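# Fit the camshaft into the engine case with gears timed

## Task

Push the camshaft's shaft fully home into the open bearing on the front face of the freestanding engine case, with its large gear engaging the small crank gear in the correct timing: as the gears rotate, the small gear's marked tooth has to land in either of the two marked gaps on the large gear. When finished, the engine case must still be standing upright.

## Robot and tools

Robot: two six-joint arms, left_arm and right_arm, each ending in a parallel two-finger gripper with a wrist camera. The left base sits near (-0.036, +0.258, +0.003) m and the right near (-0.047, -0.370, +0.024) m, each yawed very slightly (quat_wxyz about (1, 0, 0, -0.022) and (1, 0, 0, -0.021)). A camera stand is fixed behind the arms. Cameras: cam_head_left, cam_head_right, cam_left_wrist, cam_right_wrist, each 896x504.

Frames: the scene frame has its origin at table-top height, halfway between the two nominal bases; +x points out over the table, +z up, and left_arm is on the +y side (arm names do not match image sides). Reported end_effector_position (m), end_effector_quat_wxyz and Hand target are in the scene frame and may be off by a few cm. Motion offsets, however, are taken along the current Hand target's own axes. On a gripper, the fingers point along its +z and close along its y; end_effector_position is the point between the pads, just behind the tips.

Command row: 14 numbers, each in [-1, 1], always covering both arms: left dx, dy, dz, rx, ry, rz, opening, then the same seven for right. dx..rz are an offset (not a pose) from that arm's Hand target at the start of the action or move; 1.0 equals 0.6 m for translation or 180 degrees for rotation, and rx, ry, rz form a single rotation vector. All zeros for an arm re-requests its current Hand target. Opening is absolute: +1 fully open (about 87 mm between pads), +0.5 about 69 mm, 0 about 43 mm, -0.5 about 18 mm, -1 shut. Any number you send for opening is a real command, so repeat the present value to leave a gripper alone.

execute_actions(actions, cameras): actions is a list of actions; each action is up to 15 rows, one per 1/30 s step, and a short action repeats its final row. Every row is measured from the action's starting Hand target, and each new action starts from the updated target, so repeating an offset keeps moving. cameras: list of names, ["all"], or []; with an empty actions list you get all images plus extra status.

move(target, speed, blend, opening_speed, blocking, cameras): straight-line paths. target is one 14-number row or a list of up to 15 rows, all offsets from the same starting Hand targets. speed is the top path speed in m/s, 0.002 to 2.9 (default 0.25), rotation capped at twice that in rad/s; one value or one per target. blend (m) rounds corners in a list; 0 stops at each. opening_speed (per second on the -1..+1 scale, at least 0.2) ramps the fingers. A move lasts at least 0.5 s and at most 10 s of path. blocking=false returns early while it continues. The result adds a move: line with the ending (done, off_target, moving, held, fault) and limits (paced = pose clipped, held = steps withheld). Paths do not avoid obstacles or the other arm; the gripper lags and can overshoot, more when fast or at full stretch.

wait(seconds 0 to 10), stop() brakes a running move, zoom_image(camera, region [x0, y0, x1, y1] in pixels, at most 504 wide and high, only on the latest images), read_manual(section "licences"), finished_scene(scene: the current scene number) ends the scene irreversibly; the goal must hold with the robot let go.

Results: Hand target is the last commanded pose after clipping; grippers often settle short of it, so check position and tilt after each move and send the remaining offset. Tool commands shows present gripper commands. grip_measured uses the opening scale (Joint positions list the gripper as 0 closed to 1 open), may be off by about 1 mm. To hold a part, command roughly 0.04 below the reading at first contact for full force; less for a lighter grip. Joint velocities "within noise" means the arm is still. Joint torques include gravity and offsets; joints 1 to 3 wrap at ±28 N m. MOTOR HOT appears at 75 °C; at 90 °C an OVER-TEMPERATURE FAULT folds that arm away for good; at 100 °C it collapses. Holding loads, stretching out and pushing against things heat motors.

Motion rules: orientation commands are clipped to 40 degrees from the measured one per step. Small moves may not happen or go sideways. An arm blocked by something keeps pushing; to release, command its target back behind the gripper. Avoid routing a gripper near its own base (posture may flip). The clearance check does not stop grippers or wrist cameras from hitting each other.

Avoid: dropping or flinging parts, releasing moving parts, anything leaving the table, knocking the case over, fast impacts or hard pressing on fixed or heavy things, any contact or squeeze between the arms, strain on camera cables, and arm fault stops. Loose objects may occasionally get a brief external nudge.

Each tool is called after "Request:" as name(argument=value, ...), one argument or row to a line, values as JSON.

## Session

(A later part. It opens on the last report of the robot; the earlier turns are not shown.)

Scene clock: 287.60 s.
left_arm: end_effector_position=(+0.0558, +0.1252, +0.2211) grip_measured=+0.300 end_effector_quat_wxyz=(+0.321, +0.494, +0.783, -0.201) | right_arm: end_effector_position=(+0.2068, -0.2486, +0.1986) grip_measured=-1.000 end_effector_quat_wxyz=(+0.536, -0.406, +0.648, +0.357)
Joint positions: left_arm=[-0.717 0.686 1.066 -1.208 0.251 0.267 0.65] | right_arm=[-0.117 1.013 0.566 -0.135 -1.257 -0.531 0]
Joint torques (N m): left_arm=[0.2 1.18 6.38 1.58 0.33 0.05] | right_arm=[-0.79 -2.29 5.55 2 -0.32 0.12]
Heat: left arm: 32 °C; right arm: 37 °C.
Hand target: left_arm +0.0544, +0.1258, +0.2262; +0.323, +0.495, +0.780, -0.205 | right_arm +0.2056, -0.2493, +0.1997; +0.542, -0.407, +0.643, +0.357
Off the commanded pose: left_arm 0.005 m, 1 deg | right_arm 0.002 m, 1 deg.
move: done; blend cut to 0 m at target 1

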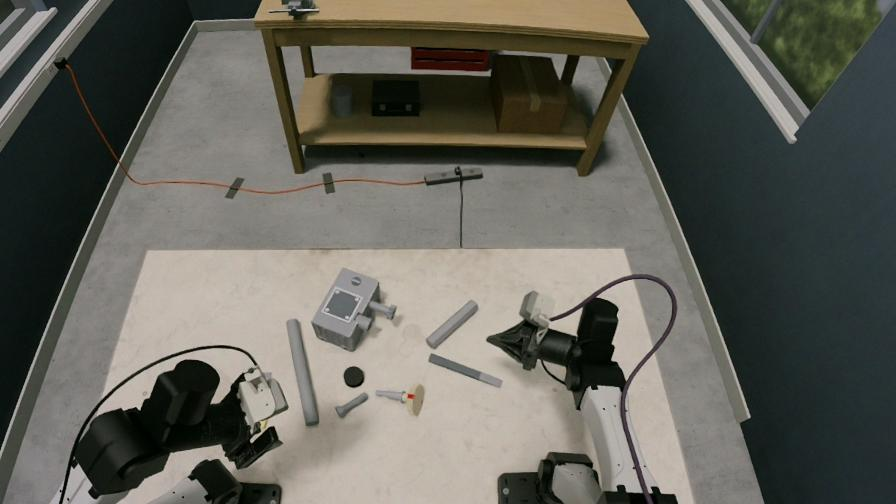

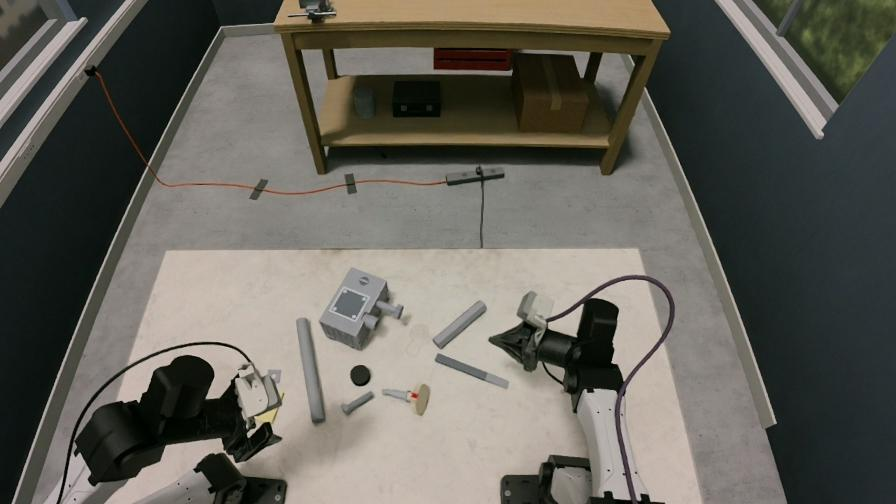

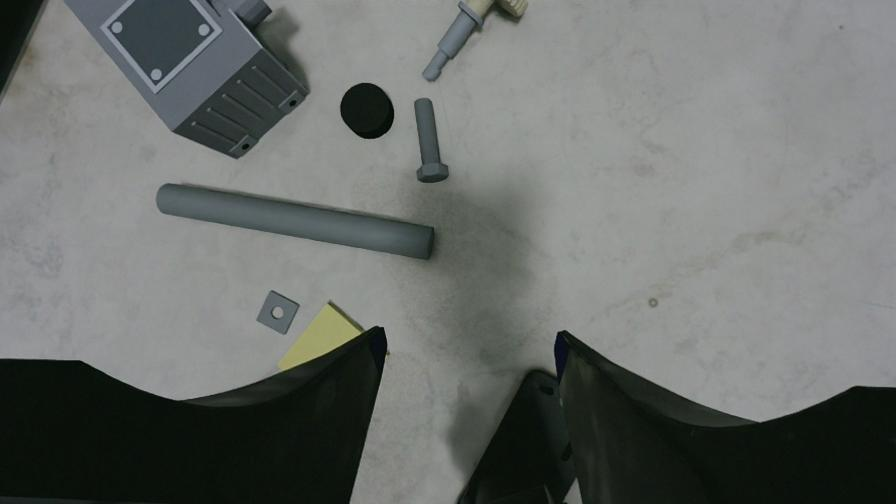

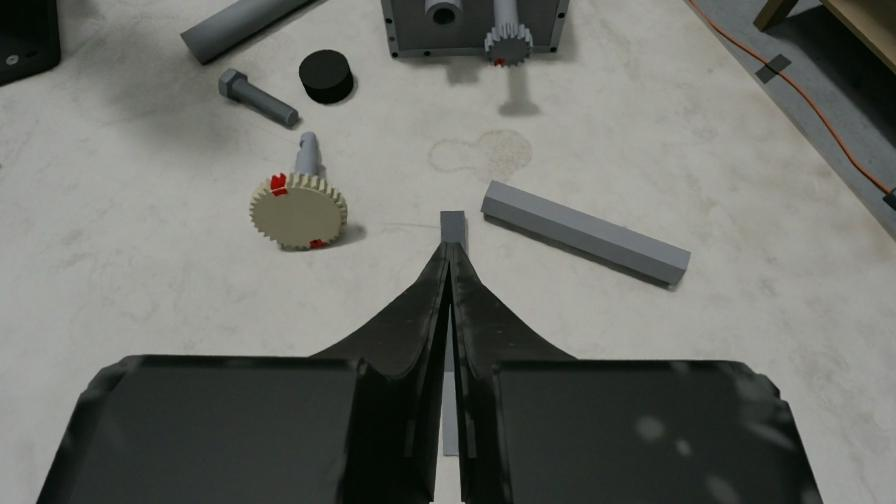

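Request:
zoom_image(
  camera="cam_head_left",
  region=[350, 360, 470, 440],
)

Request:
zoom_image(
  camera="cam_left_wrist",
  region=[330, 0, 570, 140],
)

Scaled by 4.200 from the camera's 896x504 image, which has a finer 1280x720 frame.

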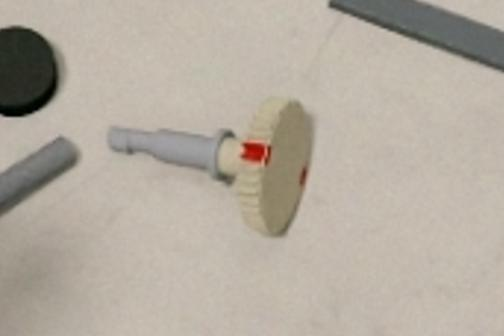

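Scaled by 2.100 from the camera's 896x504 image, which has a finer 1280x720 frame.

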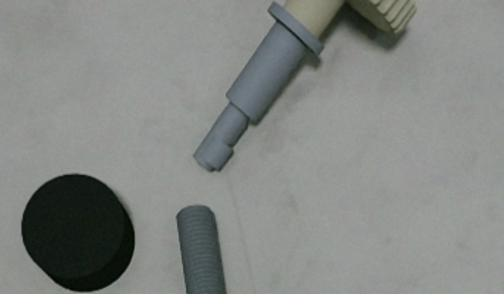

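Request:
move(
  target=[-0.095,-0.029,0.331,-0.025,0.092,-0.244,0.3,0,0,0,0,0,0,-1],
  speed=0.15,
  cameras=["all"],
)

Scene clock: 329.60 s.
left_arm: end_effector_position=(+0.1122, -0.0341, +0.1185) grip_measured=+0.300 end_effector_quat_wxyz=(+0.119, +0.179, +0.957, -0.194) | right_arm: end_effector_position=(+0.2068, -0.2486, +0.1986) grip_measured=-1.000 end_effector_quat_wxyz=(+0.536, -0.406, +0.648, +0.357)
Joint positions: left_arm=[-0.928 1.487 1.15 -0.786 0.103 -0.626 0.65] | right_arm=[-0.117 1.013 0.566 -0.135 -1.257 -0.531 0]
Joint torques (N m): left_arm=[-1.05 -3.99 7.56 1.52 0.14 -0.04] | right_arm=[-0.8 -2.33 5.61 2.02 -0.33 0.13]
Heat: left arm: 32 °C; right arm: 30 °C.
Hand target: left_arm +0.1156, -0.0452, +0.1260; +0.129, +0.180, +0.953, -0.209 | right_arm +0.2056, -0.2493, +0.1997; +0.542, -0.407, +0.643, +0.357
Off the commanded pose: left_arm 0.014 m, 2 deg | right_arm 0.002 m, 1 deg.
move: off_target (left_arm)

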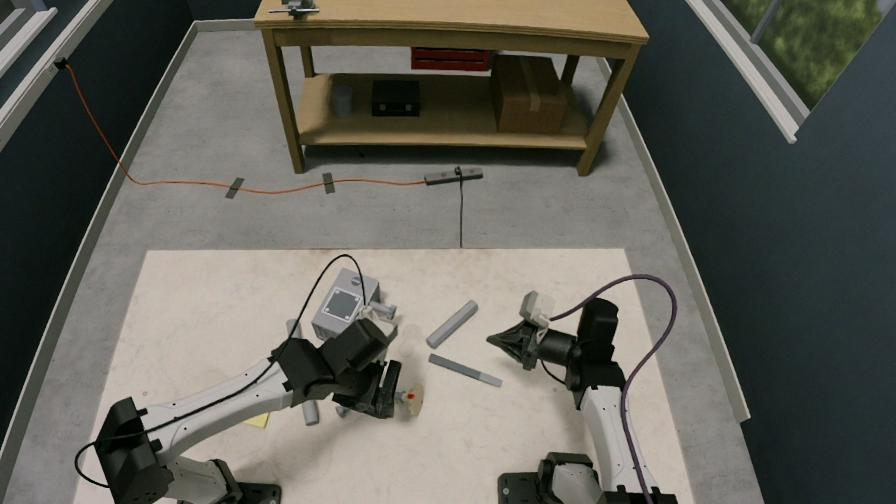

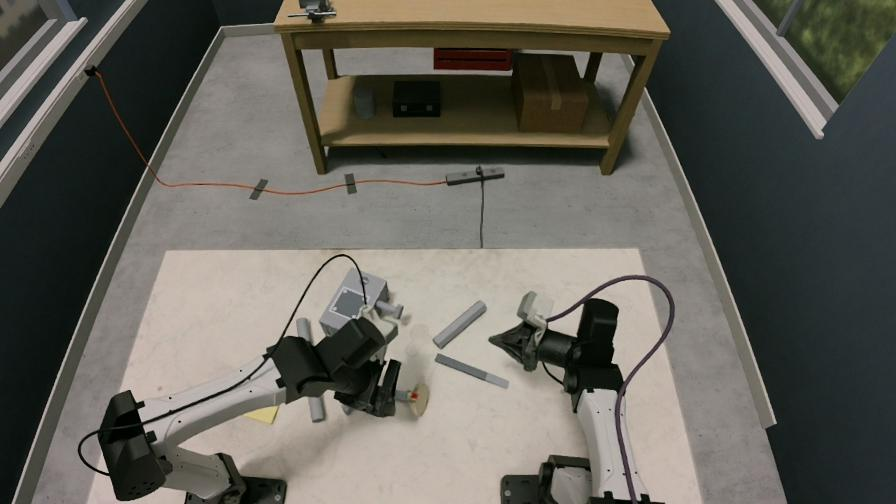

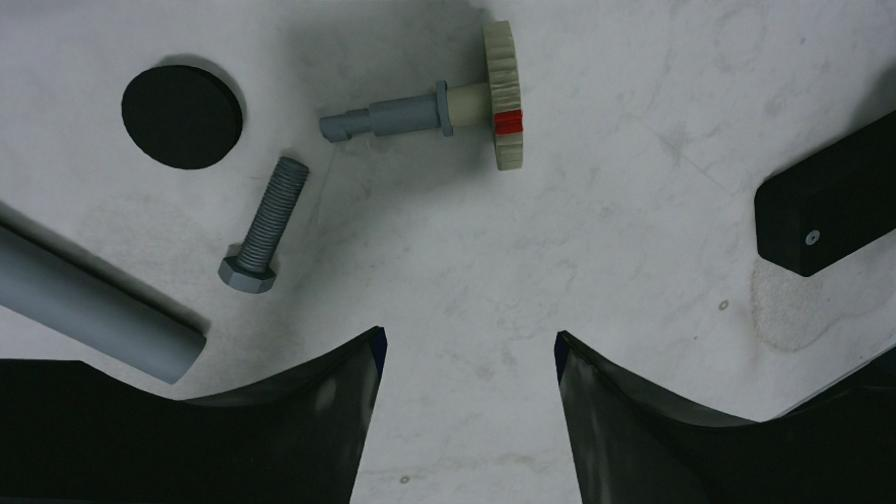

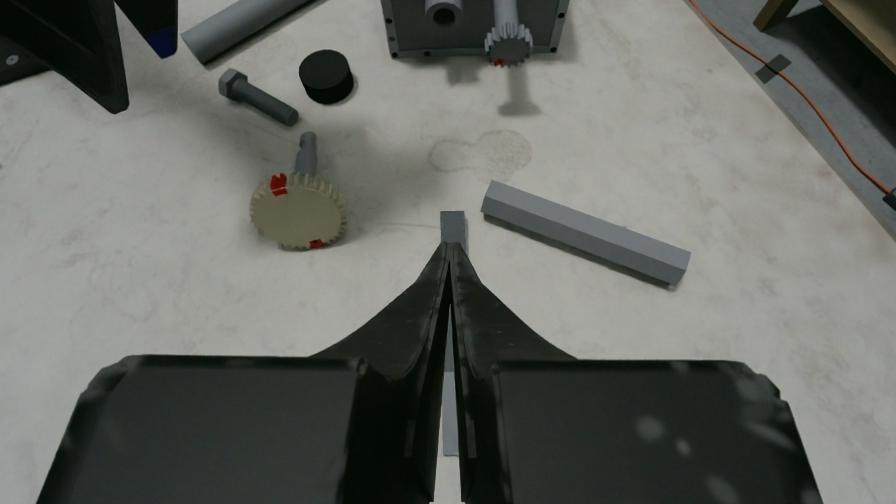

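Request:
move(
  target=[0.02,-0.04,0.10,-0.0142,-0.0156,-0.0391,0.2,0,0,0,0,0,0,-1],
  speed=0.12,
  cameras=["cam_left_wrist","cam_right_wrist"],
)

Scene clock: 358.27 s.
left_arm: end_effector_position=(+0.1036, -0.0847, +0.0794) grip_measured=+0.200 end_effector_quat_wxyz=(+0.135, +0.115, +0.964, -0.197) | right_arm: end_effector_position=(+0.2068, -0.2486, +0.1986) grip_measured=-1.000 end_effector_quat_wxyz=(+0.536, -0.406, +0.648, +0.357)
Joint positions: left_arm=[-1.058 1.623 1.115 -0.58 -0.006 -0.863 0.6] | right_arm=[-0.117 1.013 0.566 -0.135 -1.257 -0.531 0]
Joint torques (N m): left_arm=[-0.96 -4.83 5.34 1.57 -0.13 -0.05] | right_arm=[-0.79 -2.18 5.6 2 -0.32 0.13]
Heat: left arm: 34 °C; right arm: 28 °C.
Hand target: left_arm +0.1055, -0.0888, +0.0780; +0.143, +0.113, +0.963, -0.200 | right_arm +0.2056, -0.2493, +0.1997; +0.542, -0.407, +0.643, +0.357
Off the commanded pose: left_arm 0.005 m, 1 deg | right_arm 0.002 m, 1 deg.
move: done
Images, in order (width x height): cam_left_wrist 896x504, cam_right_wrist 896x504.

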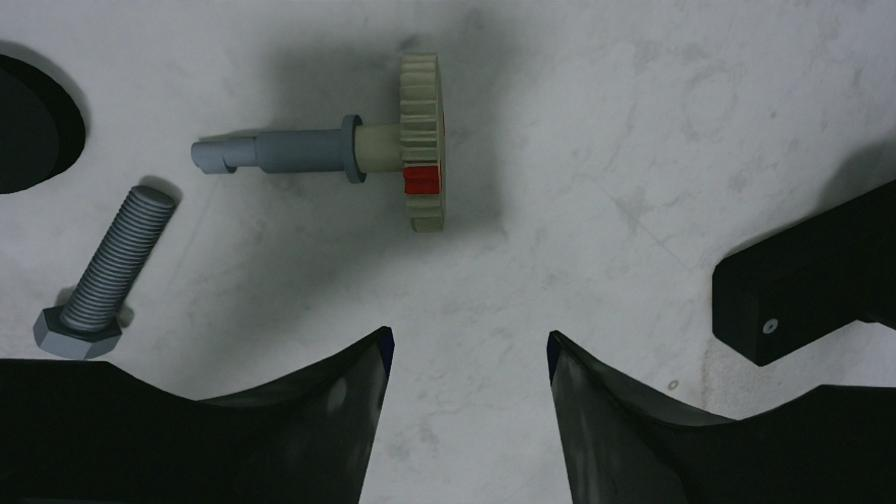

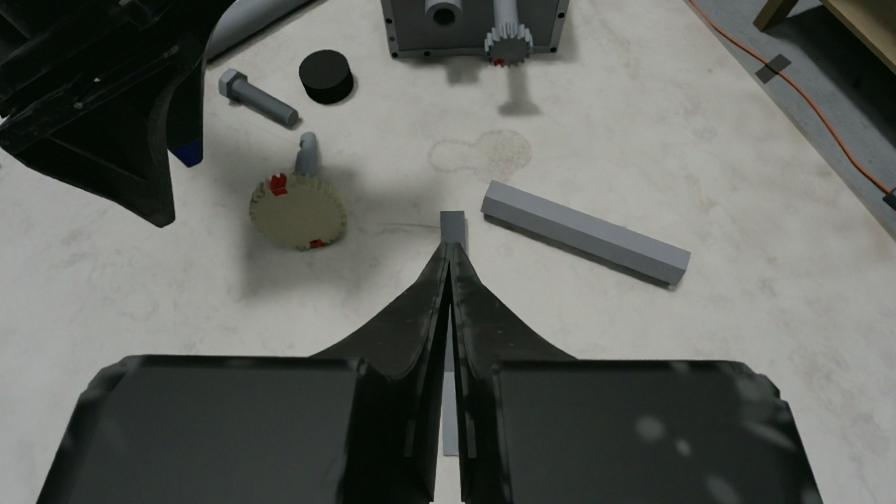

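Request:
move(
  target=[
    [0,0.033,0.03,0,0,0,0.1,0,0,0,0,0,0,-1],
    [0,0.033,0.10,0,0,0,0.1,0,0,0,0,0,0,-1],
  ],
  speed=0.08,
  cameras=["cam_left_wrist","cam_right_wrist"],
)

Scene clock: 368.07 s.
left_arm: end_effector_position=(+0.1216, -0.0934, +0.0193) grip_measured=+0.100 end_effector_quat_wxyz=(+0.140, +0.112, +0.965, -0.194) | right_arm: end_effector_position=(+0.2068, -0.2486, +0.1986) grip_measured=-1.000 end_effector_quat_wxyz=(+0.536, -0.406, +0.648, +0.357)
Joint positions: left_arm=[-1.028 1.769 1.026 -0.345 -0.006 -0.839 0.55] | right_arm=[-0.117 1.013 0.566 -0.135 -1.257 -0.531 0]
Joint torques (N m): left_arm=[0.02 -5.49 5 1.56 0.09 0.08] | right_arm=[-0.77 -2.29 5.53 2 -0.31 0.13]
Heat: left arm: 33 °C; right arm: 28 °C.
Hand target: left_arm +0.1247, -0.0961, +0.0182; +0.143, +0.113, +0.963, -0.200 | right_arm +0.2056, -0.2493, +0.1997; +0.542, -0.407, +0.643, +0.357
Off the commanded pose: left_arm 0.004 m, 1 deg | right_arm 0.002 m, 1 deg.
move: done
Images, in order (width x height): cam_left_wrist 896x504, cam_right_wrist 896x504.

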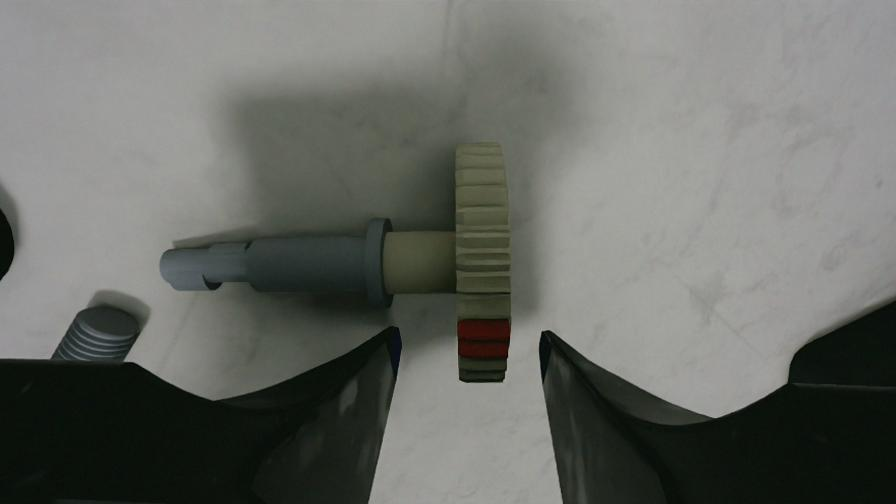

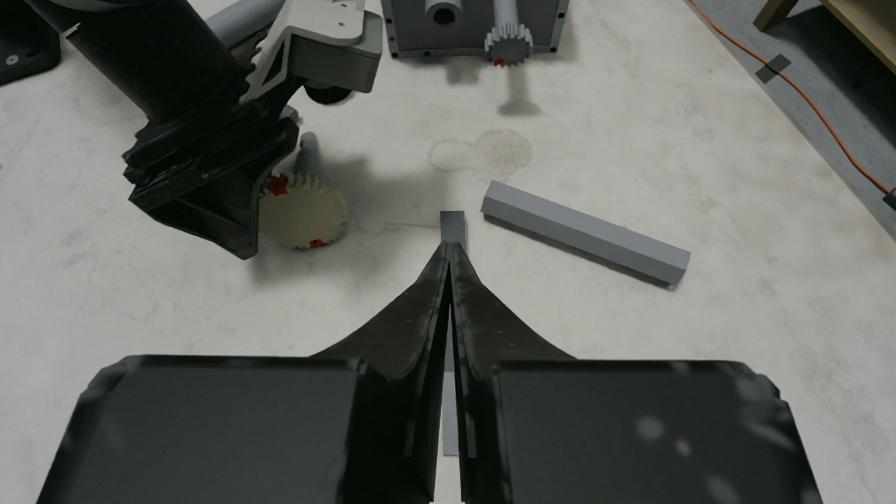

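Request:
move(
  target=[
    [-0.006,-0.009,-0.025,0,0,0,0.1,0,0,0,0,0,0,-1],
    [-0.006,-0.009,-0.025,0,0,0,-0.5,0,0,0,0,0,0,-1],
    [-0.006,-0.009,-0.025,0,0,0,-1,0,0,0,0,0,0,-1],
  ],
  speed=0.06,
  opening_speed=1.0,
  cameras=["cam_left_wrist","cam_right_wrist"],
)

Scene clock: 378.30 s.
left_arm: end_effector_position=(+0.1191, -0.0895, +0.0191) grip_measured=-0.681 end_effector_quat_wxyz=(+0.134, +0.113, +0.967, -0.185) | right_arm: end_effector_position=(+0.2068, -0.2486, +0.1986) grip_measured=-1.000 end_effector_quat_wxyz=(+0.536, -0.406, +0.648, +0.357)
Joint positions: left_arm=[-1.028 1.768 1.032 -0.374 -0.004 -0.838 0.159] | right_arm=[-0.117 1.013 0.566 -0.135 -1.257 -0.531 0]
Joint torques (N m): left_arm=[-0.2 -8.1 6.86 1.19 0.05 0.04] | right_arm=[-0.8 -2.35 5.52 2 -0.31 0.11]
Heat: left arm: 32 °C; right arm: 28 °C.
Hand target: left_arm +0.1232, -0.0953, +0.0345; +0.144, +0.113, +0.963, -0.200 | right_arm +0.2056, -0.2493, +0.1997; +0.542, -0.407, +0.643, +0.357
Off the commanded pose: left_arm 0.017 m, 2 deg | right_arm 0.002 m, 1 deg.
move: off_target (left_arm); target 2's new opening was sent with left_arm's hand 0.017 m and 2 deg from that target; target 3's new opening was sent with left_arm's hand 0.018 m and 2 deg from that target
Images, in order (width x height): cam_left_wrist 896x504, cam_right_wrist 896x504.

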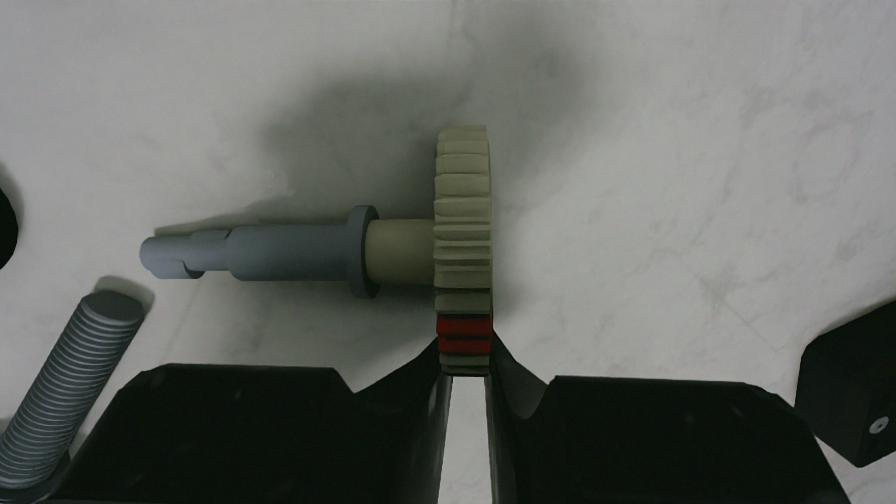

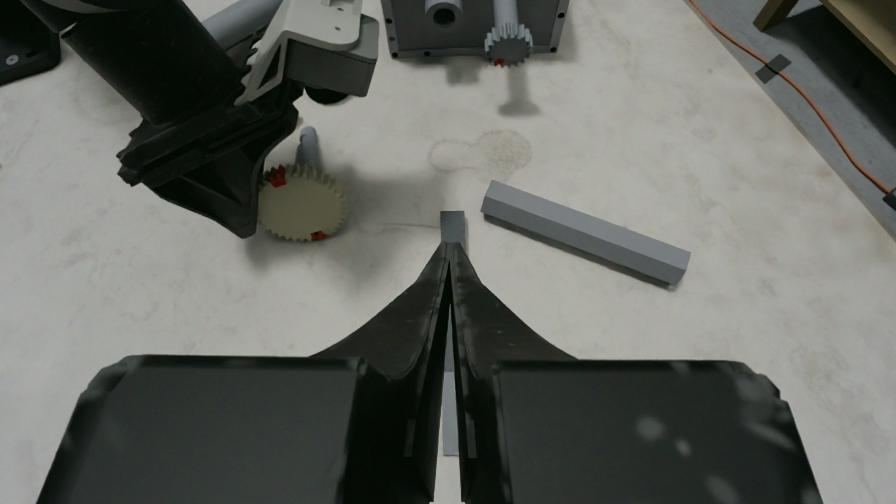

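Request:
move(
  target=[
    [-0.027,-0.029,-0.0755,0,0,0,-1,0,0,-0.083,0,0,0,-1],
    [-0.196,-0.022,-0.016,-0.069,-0.184,0.101,-1,0,0,-0.083,0,0,0,-1],
  ],
  speed=0.1,
  cameras=["all"],
)

Scene clock: 418.80 s.
left_arm: end_effector_position=(+0.2226, -0.1153, +0.0794) grip_measured=-0.684 end_effector_quat_wxyz=(+0.431, +0.189, +0.878, -0.090) | right_arm: end_effector_position=(+0.1784, -0.2902, +0.1989) grip_measured=-1.000 end_effector_quat_wxyz=(+0.531, -0.398, +0.651, +0.369)
Joint positions: left_arm=[-1.085 1.799 1.148 -0.146 -0.542 -0.479 0.158] | right_arm=[-0.385 1.236 0.819 -1.225 -1.405 -1.585 0]
Joint torques (N m): left_arm=[-1.02 -6.3 5.61 2.12 -0.45 0.09] | right_arm=[-0.58 -1.63 8.95 0.41 -0.51 -0.12]
Heat: left arm: 33 °C; right arm: 28 °C.
Hand target: left_arm +0.2272, -0.1219, +0.0853; +0.451, +0.184, +0.868, -0.095 | right_arm +0.1854, -0.2941, +0.2076; +0.542, -0.407, +0.643, +0.357
Off the commanded pose: left_arm 0.010 m, 3 deg | right_arm 0.012 m, 2 deg.
move: off_target (left_arm, right_arm)

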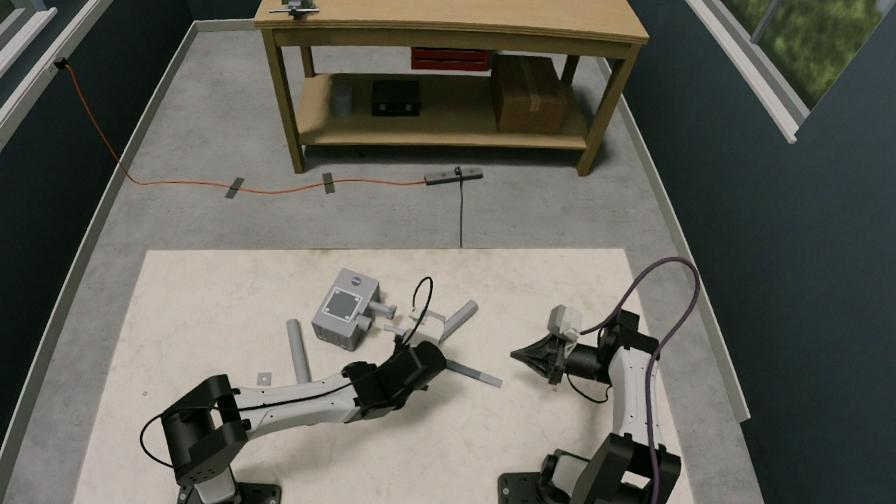

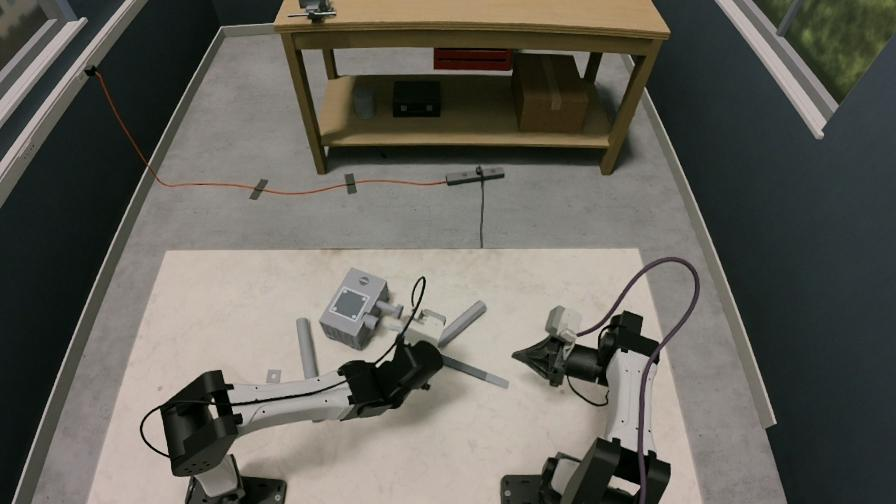

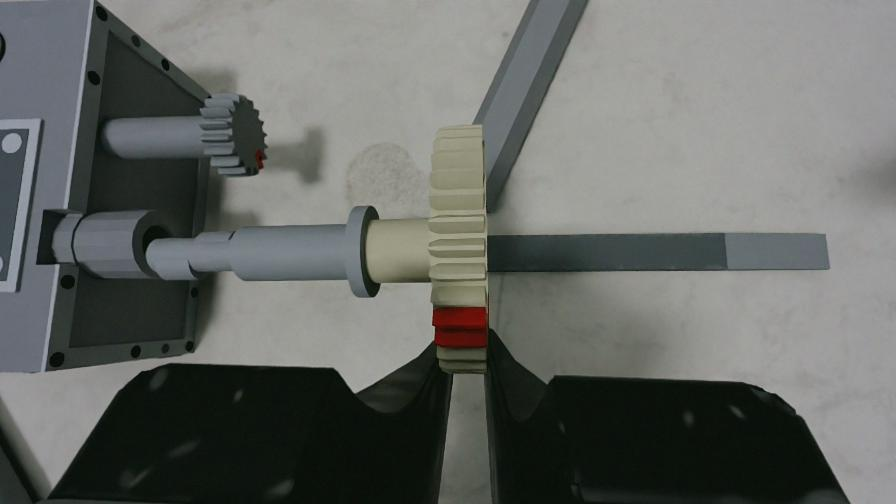

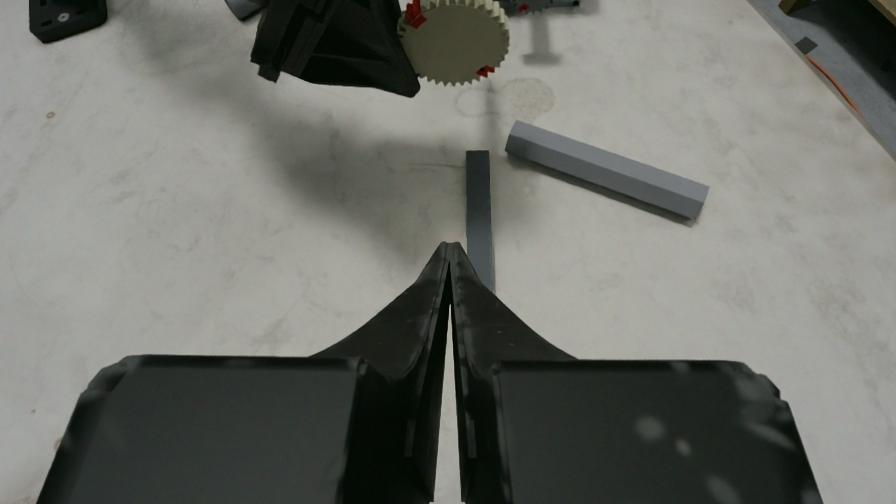

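Request:
move(
  target=[0,0,0,0,0,0,-1,0.084,-0.225,0.272,-0.08,-0.051,-0.0117,-1],
  speed=0.15,
  cameras=["cam_left_wrist","cam_right_wrist"],
)

Scene clock: 432.37 s.
left_arm: end_effector_position=(+0.2227, -0.1155, +0.0796) grip_measured=-0.684 end_effector_quat_wxyz=(+0.431, +0.189, +0.878, -0.090) | right_arm: end_effector_position=(+0.3717, -0.2130, +0.1329) grip_measured=-1.000 end_effector_quat_wxyz=(+0.539, -0.458, +0.542, +0.453)
Joint positions: left_arm=[-1.085 1.799 1.148 -0.144 -0.542 -0.478 0.158] | right_arm=[0.003 2.074 0.991 1.021 -1.439 -0.065 0]
Joint torques (N m): left_arm=[-1.02 -6.27 5.6 2.12 -0.45 0.08] | right_arm=[0.47 -6.57 4.14 1.96 0.14 0.14]
Heat: left arm: 32 °C; right arm: 28 °C.
Hand target: left_arm +0.2271, -0.1218, +0.0853; +0.451, +0.184, +0.868, -0.095 | right_arm +0.3705, -0.2101, +0.1296; +0.543, -0.453, +0.540, +0.456
Off the commanded pose: left_arm 0.010 m, 3 deg | right_arm 0.005 m, 1 deg.
move: off_target (left_arm)
Images, in order (width x height): cam_left_wrist 896x504, cam_right_wrist 896x504.

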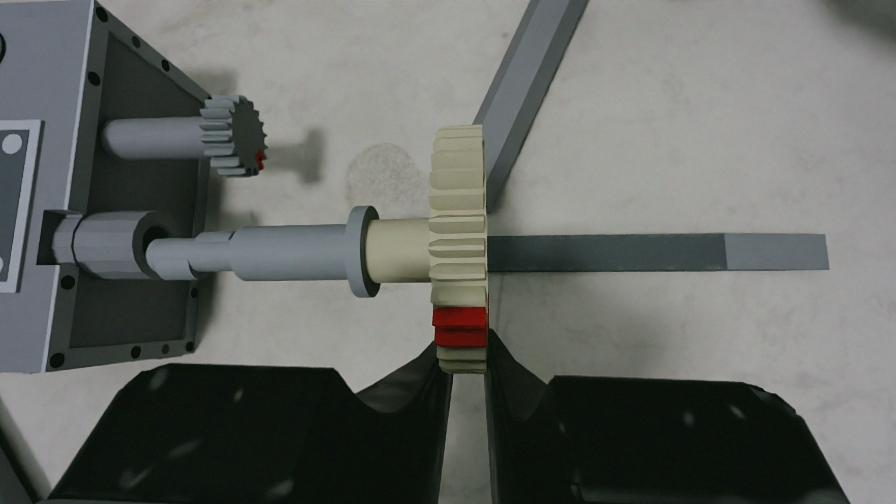

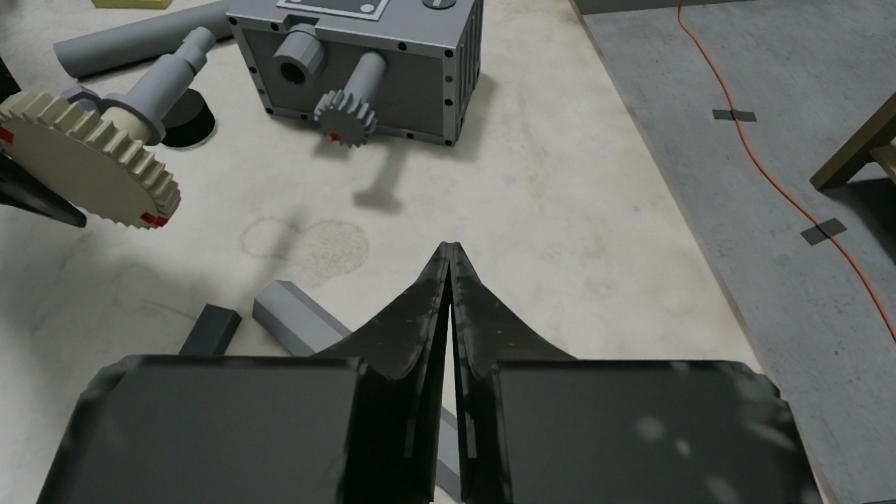

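Request:
move(
  target=[0.060,0,0.048,0.0059,0,0.0041,-1,0,0,0,0,0,0,-1],
  speed=0.08,
  cameras=["cam_left_wrist","cam_right_wrist"],
)

Request:
zoom_image(
  camera="cam_right_wrist",
  region=[0, 0, 400, 240],
)

Scene clock: 449.77 s.
left_arm: end_effector_position=(+0.2238, -0.1159, +0.0332) grip_measured=-0.684 end_effector_quat_wxyz=(+0.435, +0.200, +0.874, -0.088) | right_arm: end_effector_position=(+0.3717, -0.2130, +0.1330) grip_measured=-1.000 end_effector_quat_wxyz=(+0.539, -0.458, +0.542, +0.453)
Joint positions: left_arm=[-1.085 1.887 1.048 0.054 -0.541 -0.451 0.158] | right_arm=[0.003 2.074 0.991 1.022 -1.439 -0.064 0]
Joint torques (N m): left_arm=[-0.17 -6.65 5.39 2.15 -0.19 0.08] | right_arm=[0.4 -6.78 4.29 1.85 0.14 0.06]
Heat: left arm: 31 °C; right arm: 29 °C.
Hand target: left_arm +0.2297, -0.1229, +0.0393; +0.449, +0.194, +0.866, -0.100 | right_arm +0.3703, -0.2102, +0.1298; +0.539, -0.457, +0.543, +0.453 (not the last commanded pose)
Off the commanded pose: left_arm 0.011 m, 2 deg | right_arm 0.005 m, 1 deg.
move: off_target (left_arm)
Images, in order (width x height): cam_left_wrist 896x504, cam_right_wrist 896x504.

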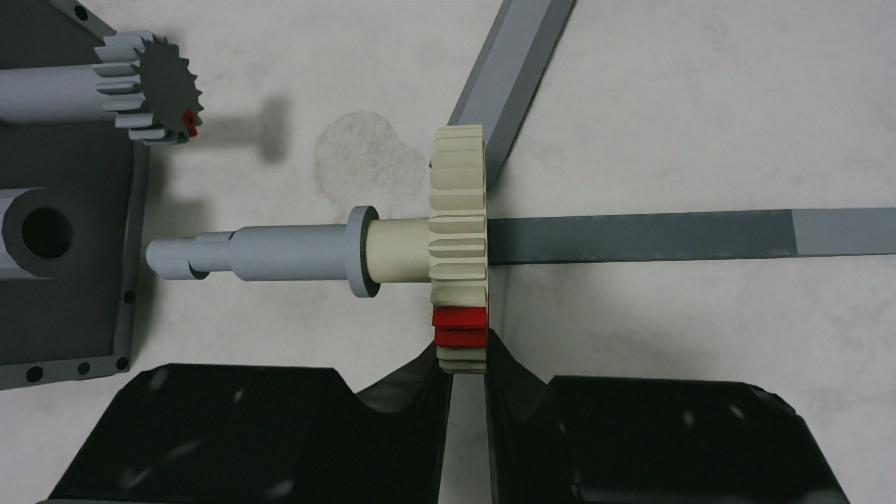

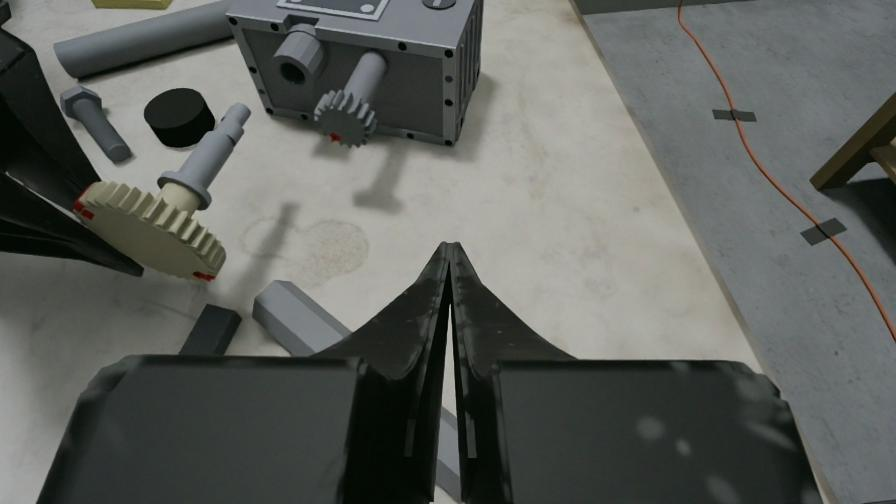

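Scaled by 1.260 from the camera's 896x504 image, which has a finer 1280x720 frame.

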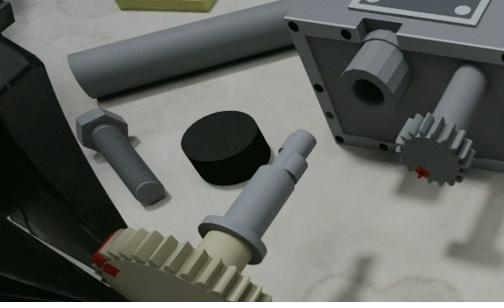

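Request:
move(
  target=[-0.0105,0.045,0.015,0,0,0,-1,0,0,0,0,0,0,-1],
  speed=0.08,
  cameras=["cam_left_wrist","cam_right_wrist"],
)

Request:
zoom_image(
  camera="cam_right_wrist",
  region=[100, 0, 400, 240],
)

Scene clock: 467.10 s.
left_arm: end_effector_position=(+0.2440, -0.0945, +0.0223) grip_measured=-0.684 end_effector_quat_wxyz=(+0.427, +0.203, +0.878, -0.080) | right_arm: end_effector_position=(+0.3717, -0.2130, +0.1330) grip_measured=-1.000 end_effector_quat_wxyz=(+0.539, -0.458, +0.542, +0.453)
Joint positions: left_arm=[-1.007 1.887 1.006 0.1 -0.486 -0.392 0.158] | right_arm=[0.003 2.074 0.991 1.022 -1.439 -0.064 0]
Joint torques (N m): left_arm=[-0.12 -8.58 5.19 2.18 -0.15 0.06] | right_arm=[0.46 -6.78 4.16 1.87 0.14 0.06]
Heat: left arm: 31 °C; right arm: 30 °C.
Hand target: left_arm +0.2512, -0.1032, +0.0393; +0.450, +0.194, +0.866, -0.100 | right_arm +0.3703, -0.2102, +0.1298; +0.539, -0.457, +0.543, +0.453
Off the commanded pose: left_arm 0.020 m, 4 deg | right_arm 0.005 m, 0 deg.
move: off_target (left_arm)
Images, in order (width x height): cam_left_wrist 896x504, cam_right_wrist 896x504.

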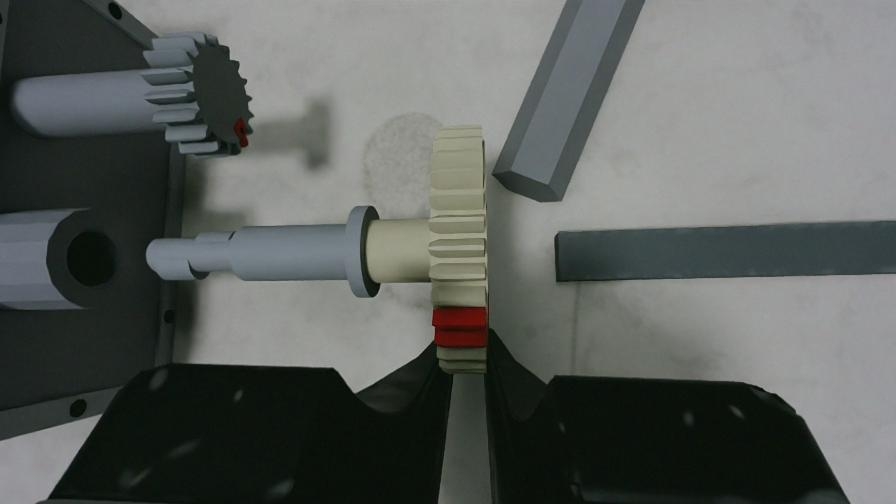

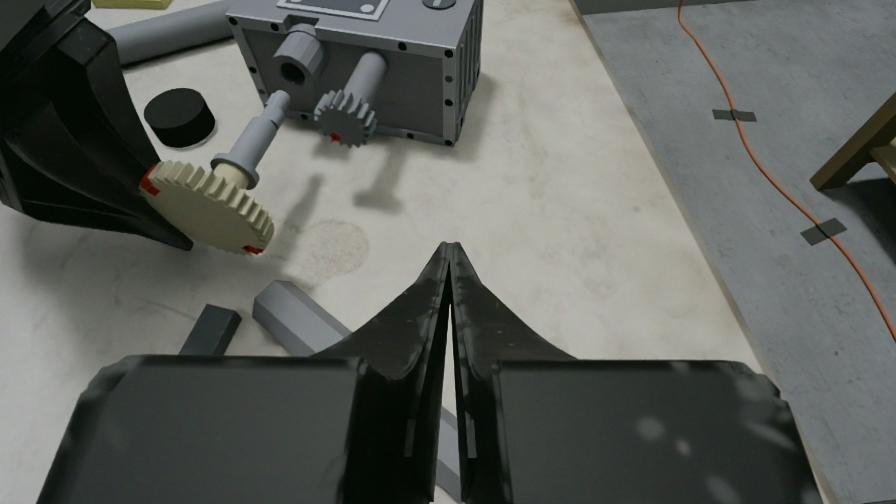

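Scaled by 1.680 from the camera's 896x504 image, which has a finer 1280x720 frame.

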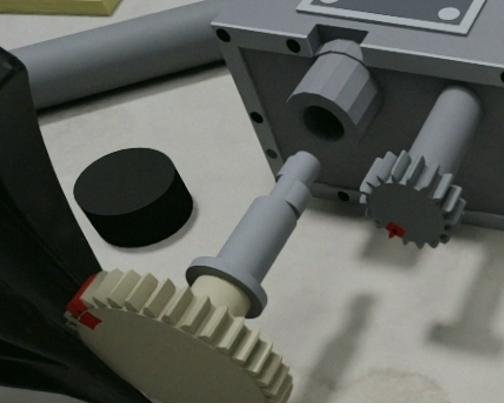

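Request:
move(
  target=[-0.0137,0.0,-0.0096,0,0,0,-1,0,0,0,0,0,0,-1],
  speed=0.08,
  cameras=["cam_left_wrist","cam_right_wrist"],
)

Request:
zoom_image(
  camera="cam_right_wrist",
  region=[100, 0, 400, 240],
)

Scene clock: 479.83 s.
left_arm: end_effector_position=(+0.2439, -0.0947, +0.0247) grip_measured=-0.684 end_effector_quat_wxyz=(+0.428, +0.202, +0.877, -0.082) | right_arm: end_effector_position=(+0.3717, -0.2130, +0.1330) grip_measured=-1.000 end_effector_quat_wxyz=(+0.539, -0.458, +0.542, +0.453)
Joint positions: left_arm=[-1.007 1.881 1.006 0.097 -0.485 -0.391 0.158] | right_arm=[0.003 2.074 0.991 1.022 -1.439 -0.064 0]
Joint torques (N m): left_arm=[-0.2 -9.72 6.57 1.81 -0.14 0.08] | right_arm=[0.53 -6.82 4.21 1.87 0.14 0.07]
Heat: left arm: 31 °C; right arm: 30 °C.
Hand target: left_arm +0.2511, -0.1032, +0.0493; +0.449, +0.194, +0.866, -0.100 | right_arm +0.3703, -0.2102, +0.1298; +0.539, -0.457, +0.543, +0.453
Off the commanded pose: left_arm 0.027 m, 4 deg | right_arm 0.005 m, 0 deg.
move: off_target (left_arm)
Images, in order (width x height): cam_left_wrist 896x504, cam_right_wrist 896x504.

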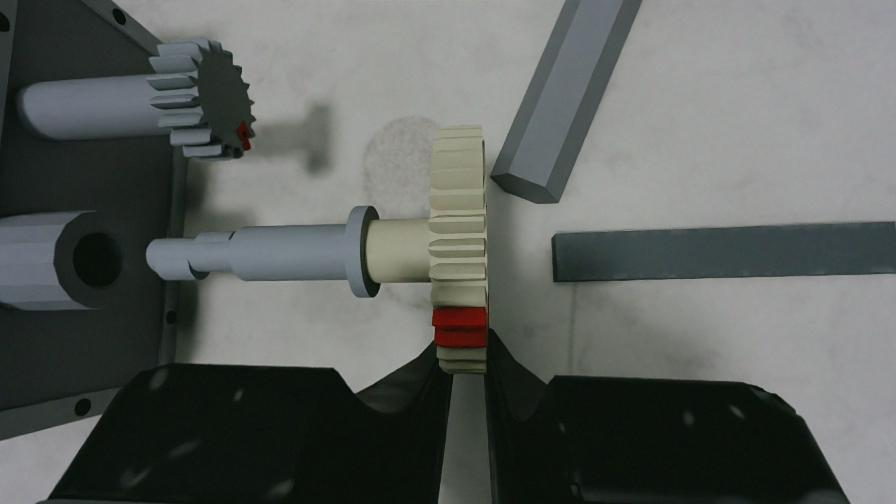

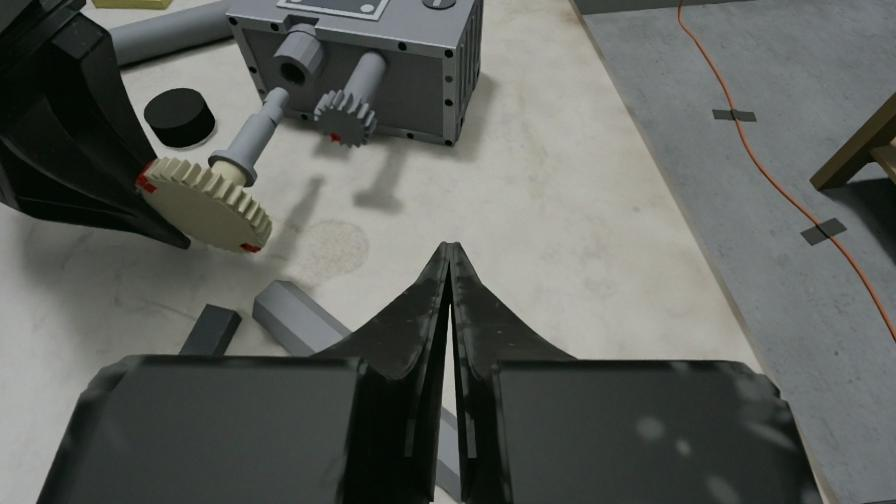

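Scaled by 1.680 from the camera's 896x504 image, which has a finer 1280x720 frame.

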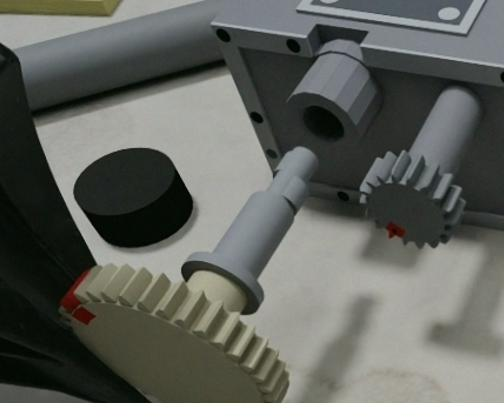

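Request:
move(
  target=[-0.0055,0.025,-0.004,0,0,0,-1,0,0,0,0,0,0,-1],
  speed=0.06,
  cameras=["cam_left_wrist","cam_right_wrist"],
)

Request:
zoom_image(
  camera="cam_right_wrist",
  region=[160, 0, 400, 190],
)

Scene clock: 490.63 s.
left_arm: end_effector_position=(+0.2519, -0.0859, +0.0338) grip_measured=-0.684 end_effector_quat_wxyz=(+0.430, +0.201, +0.876, -0.085) | right_arm: end_effector_position=(+0.3717, -0.2130, +0.1330) grip_measured=-1.000 end_effector_quat_wxyz=(+0.539, -0.458, +0.542, +0.453)
Joint positions: left_arm=[-0.974 1.844 0.992 0.097 -0.459 -0.366 0.158] | right_arm=[0.003 2.074 0.991 1.022 -1.439 -0.064 0]
Joint torques (N m): left_arm=[-0.01 -9.52 5.23 1.92 -0.12 0.07] | right_arm=[0.49 -6.78 4.1 1.86 0.14 0.07]
Heat: left arm: 31 °C; right arm: 30 °C.
Hand target: left_arm +0.2575, -0.0897, +0.0535; +0.450, +0.194, +0.866, -0.100 | right_arm +0.3703, -0.2102, +0.1298; +0.539, -0.457, +0.543, +0.453
Off the commanded pose: left_arm 0.021 m, 3 deg | right_arm 0.005 m, 0 deg.
move: off_target (left_arm)
Images, in order (width x height): cam_left_wrist 896x504, cam_right_wrist 896x504.

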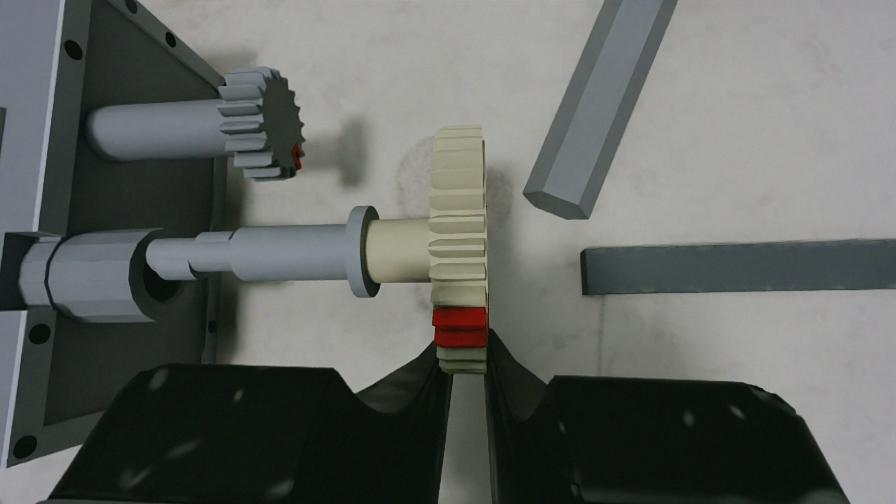

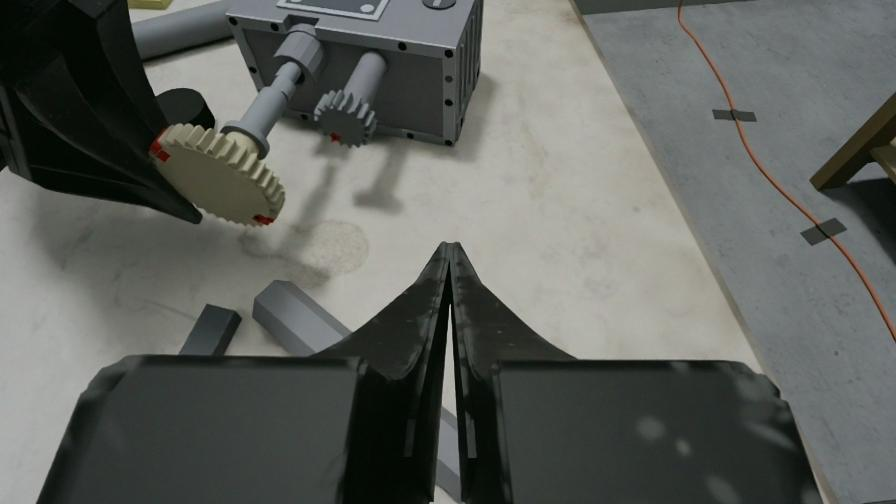

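Scaled by 2.100 from the camera's 896x504 image, which has a finer 1280x720 frame.

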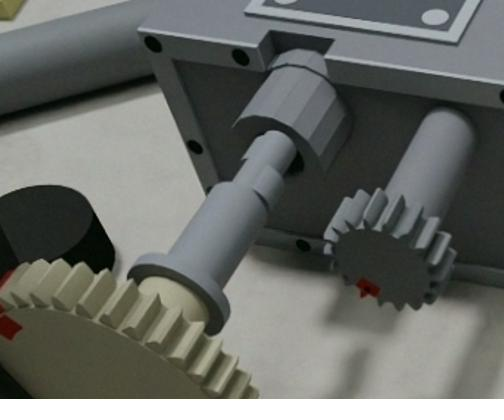

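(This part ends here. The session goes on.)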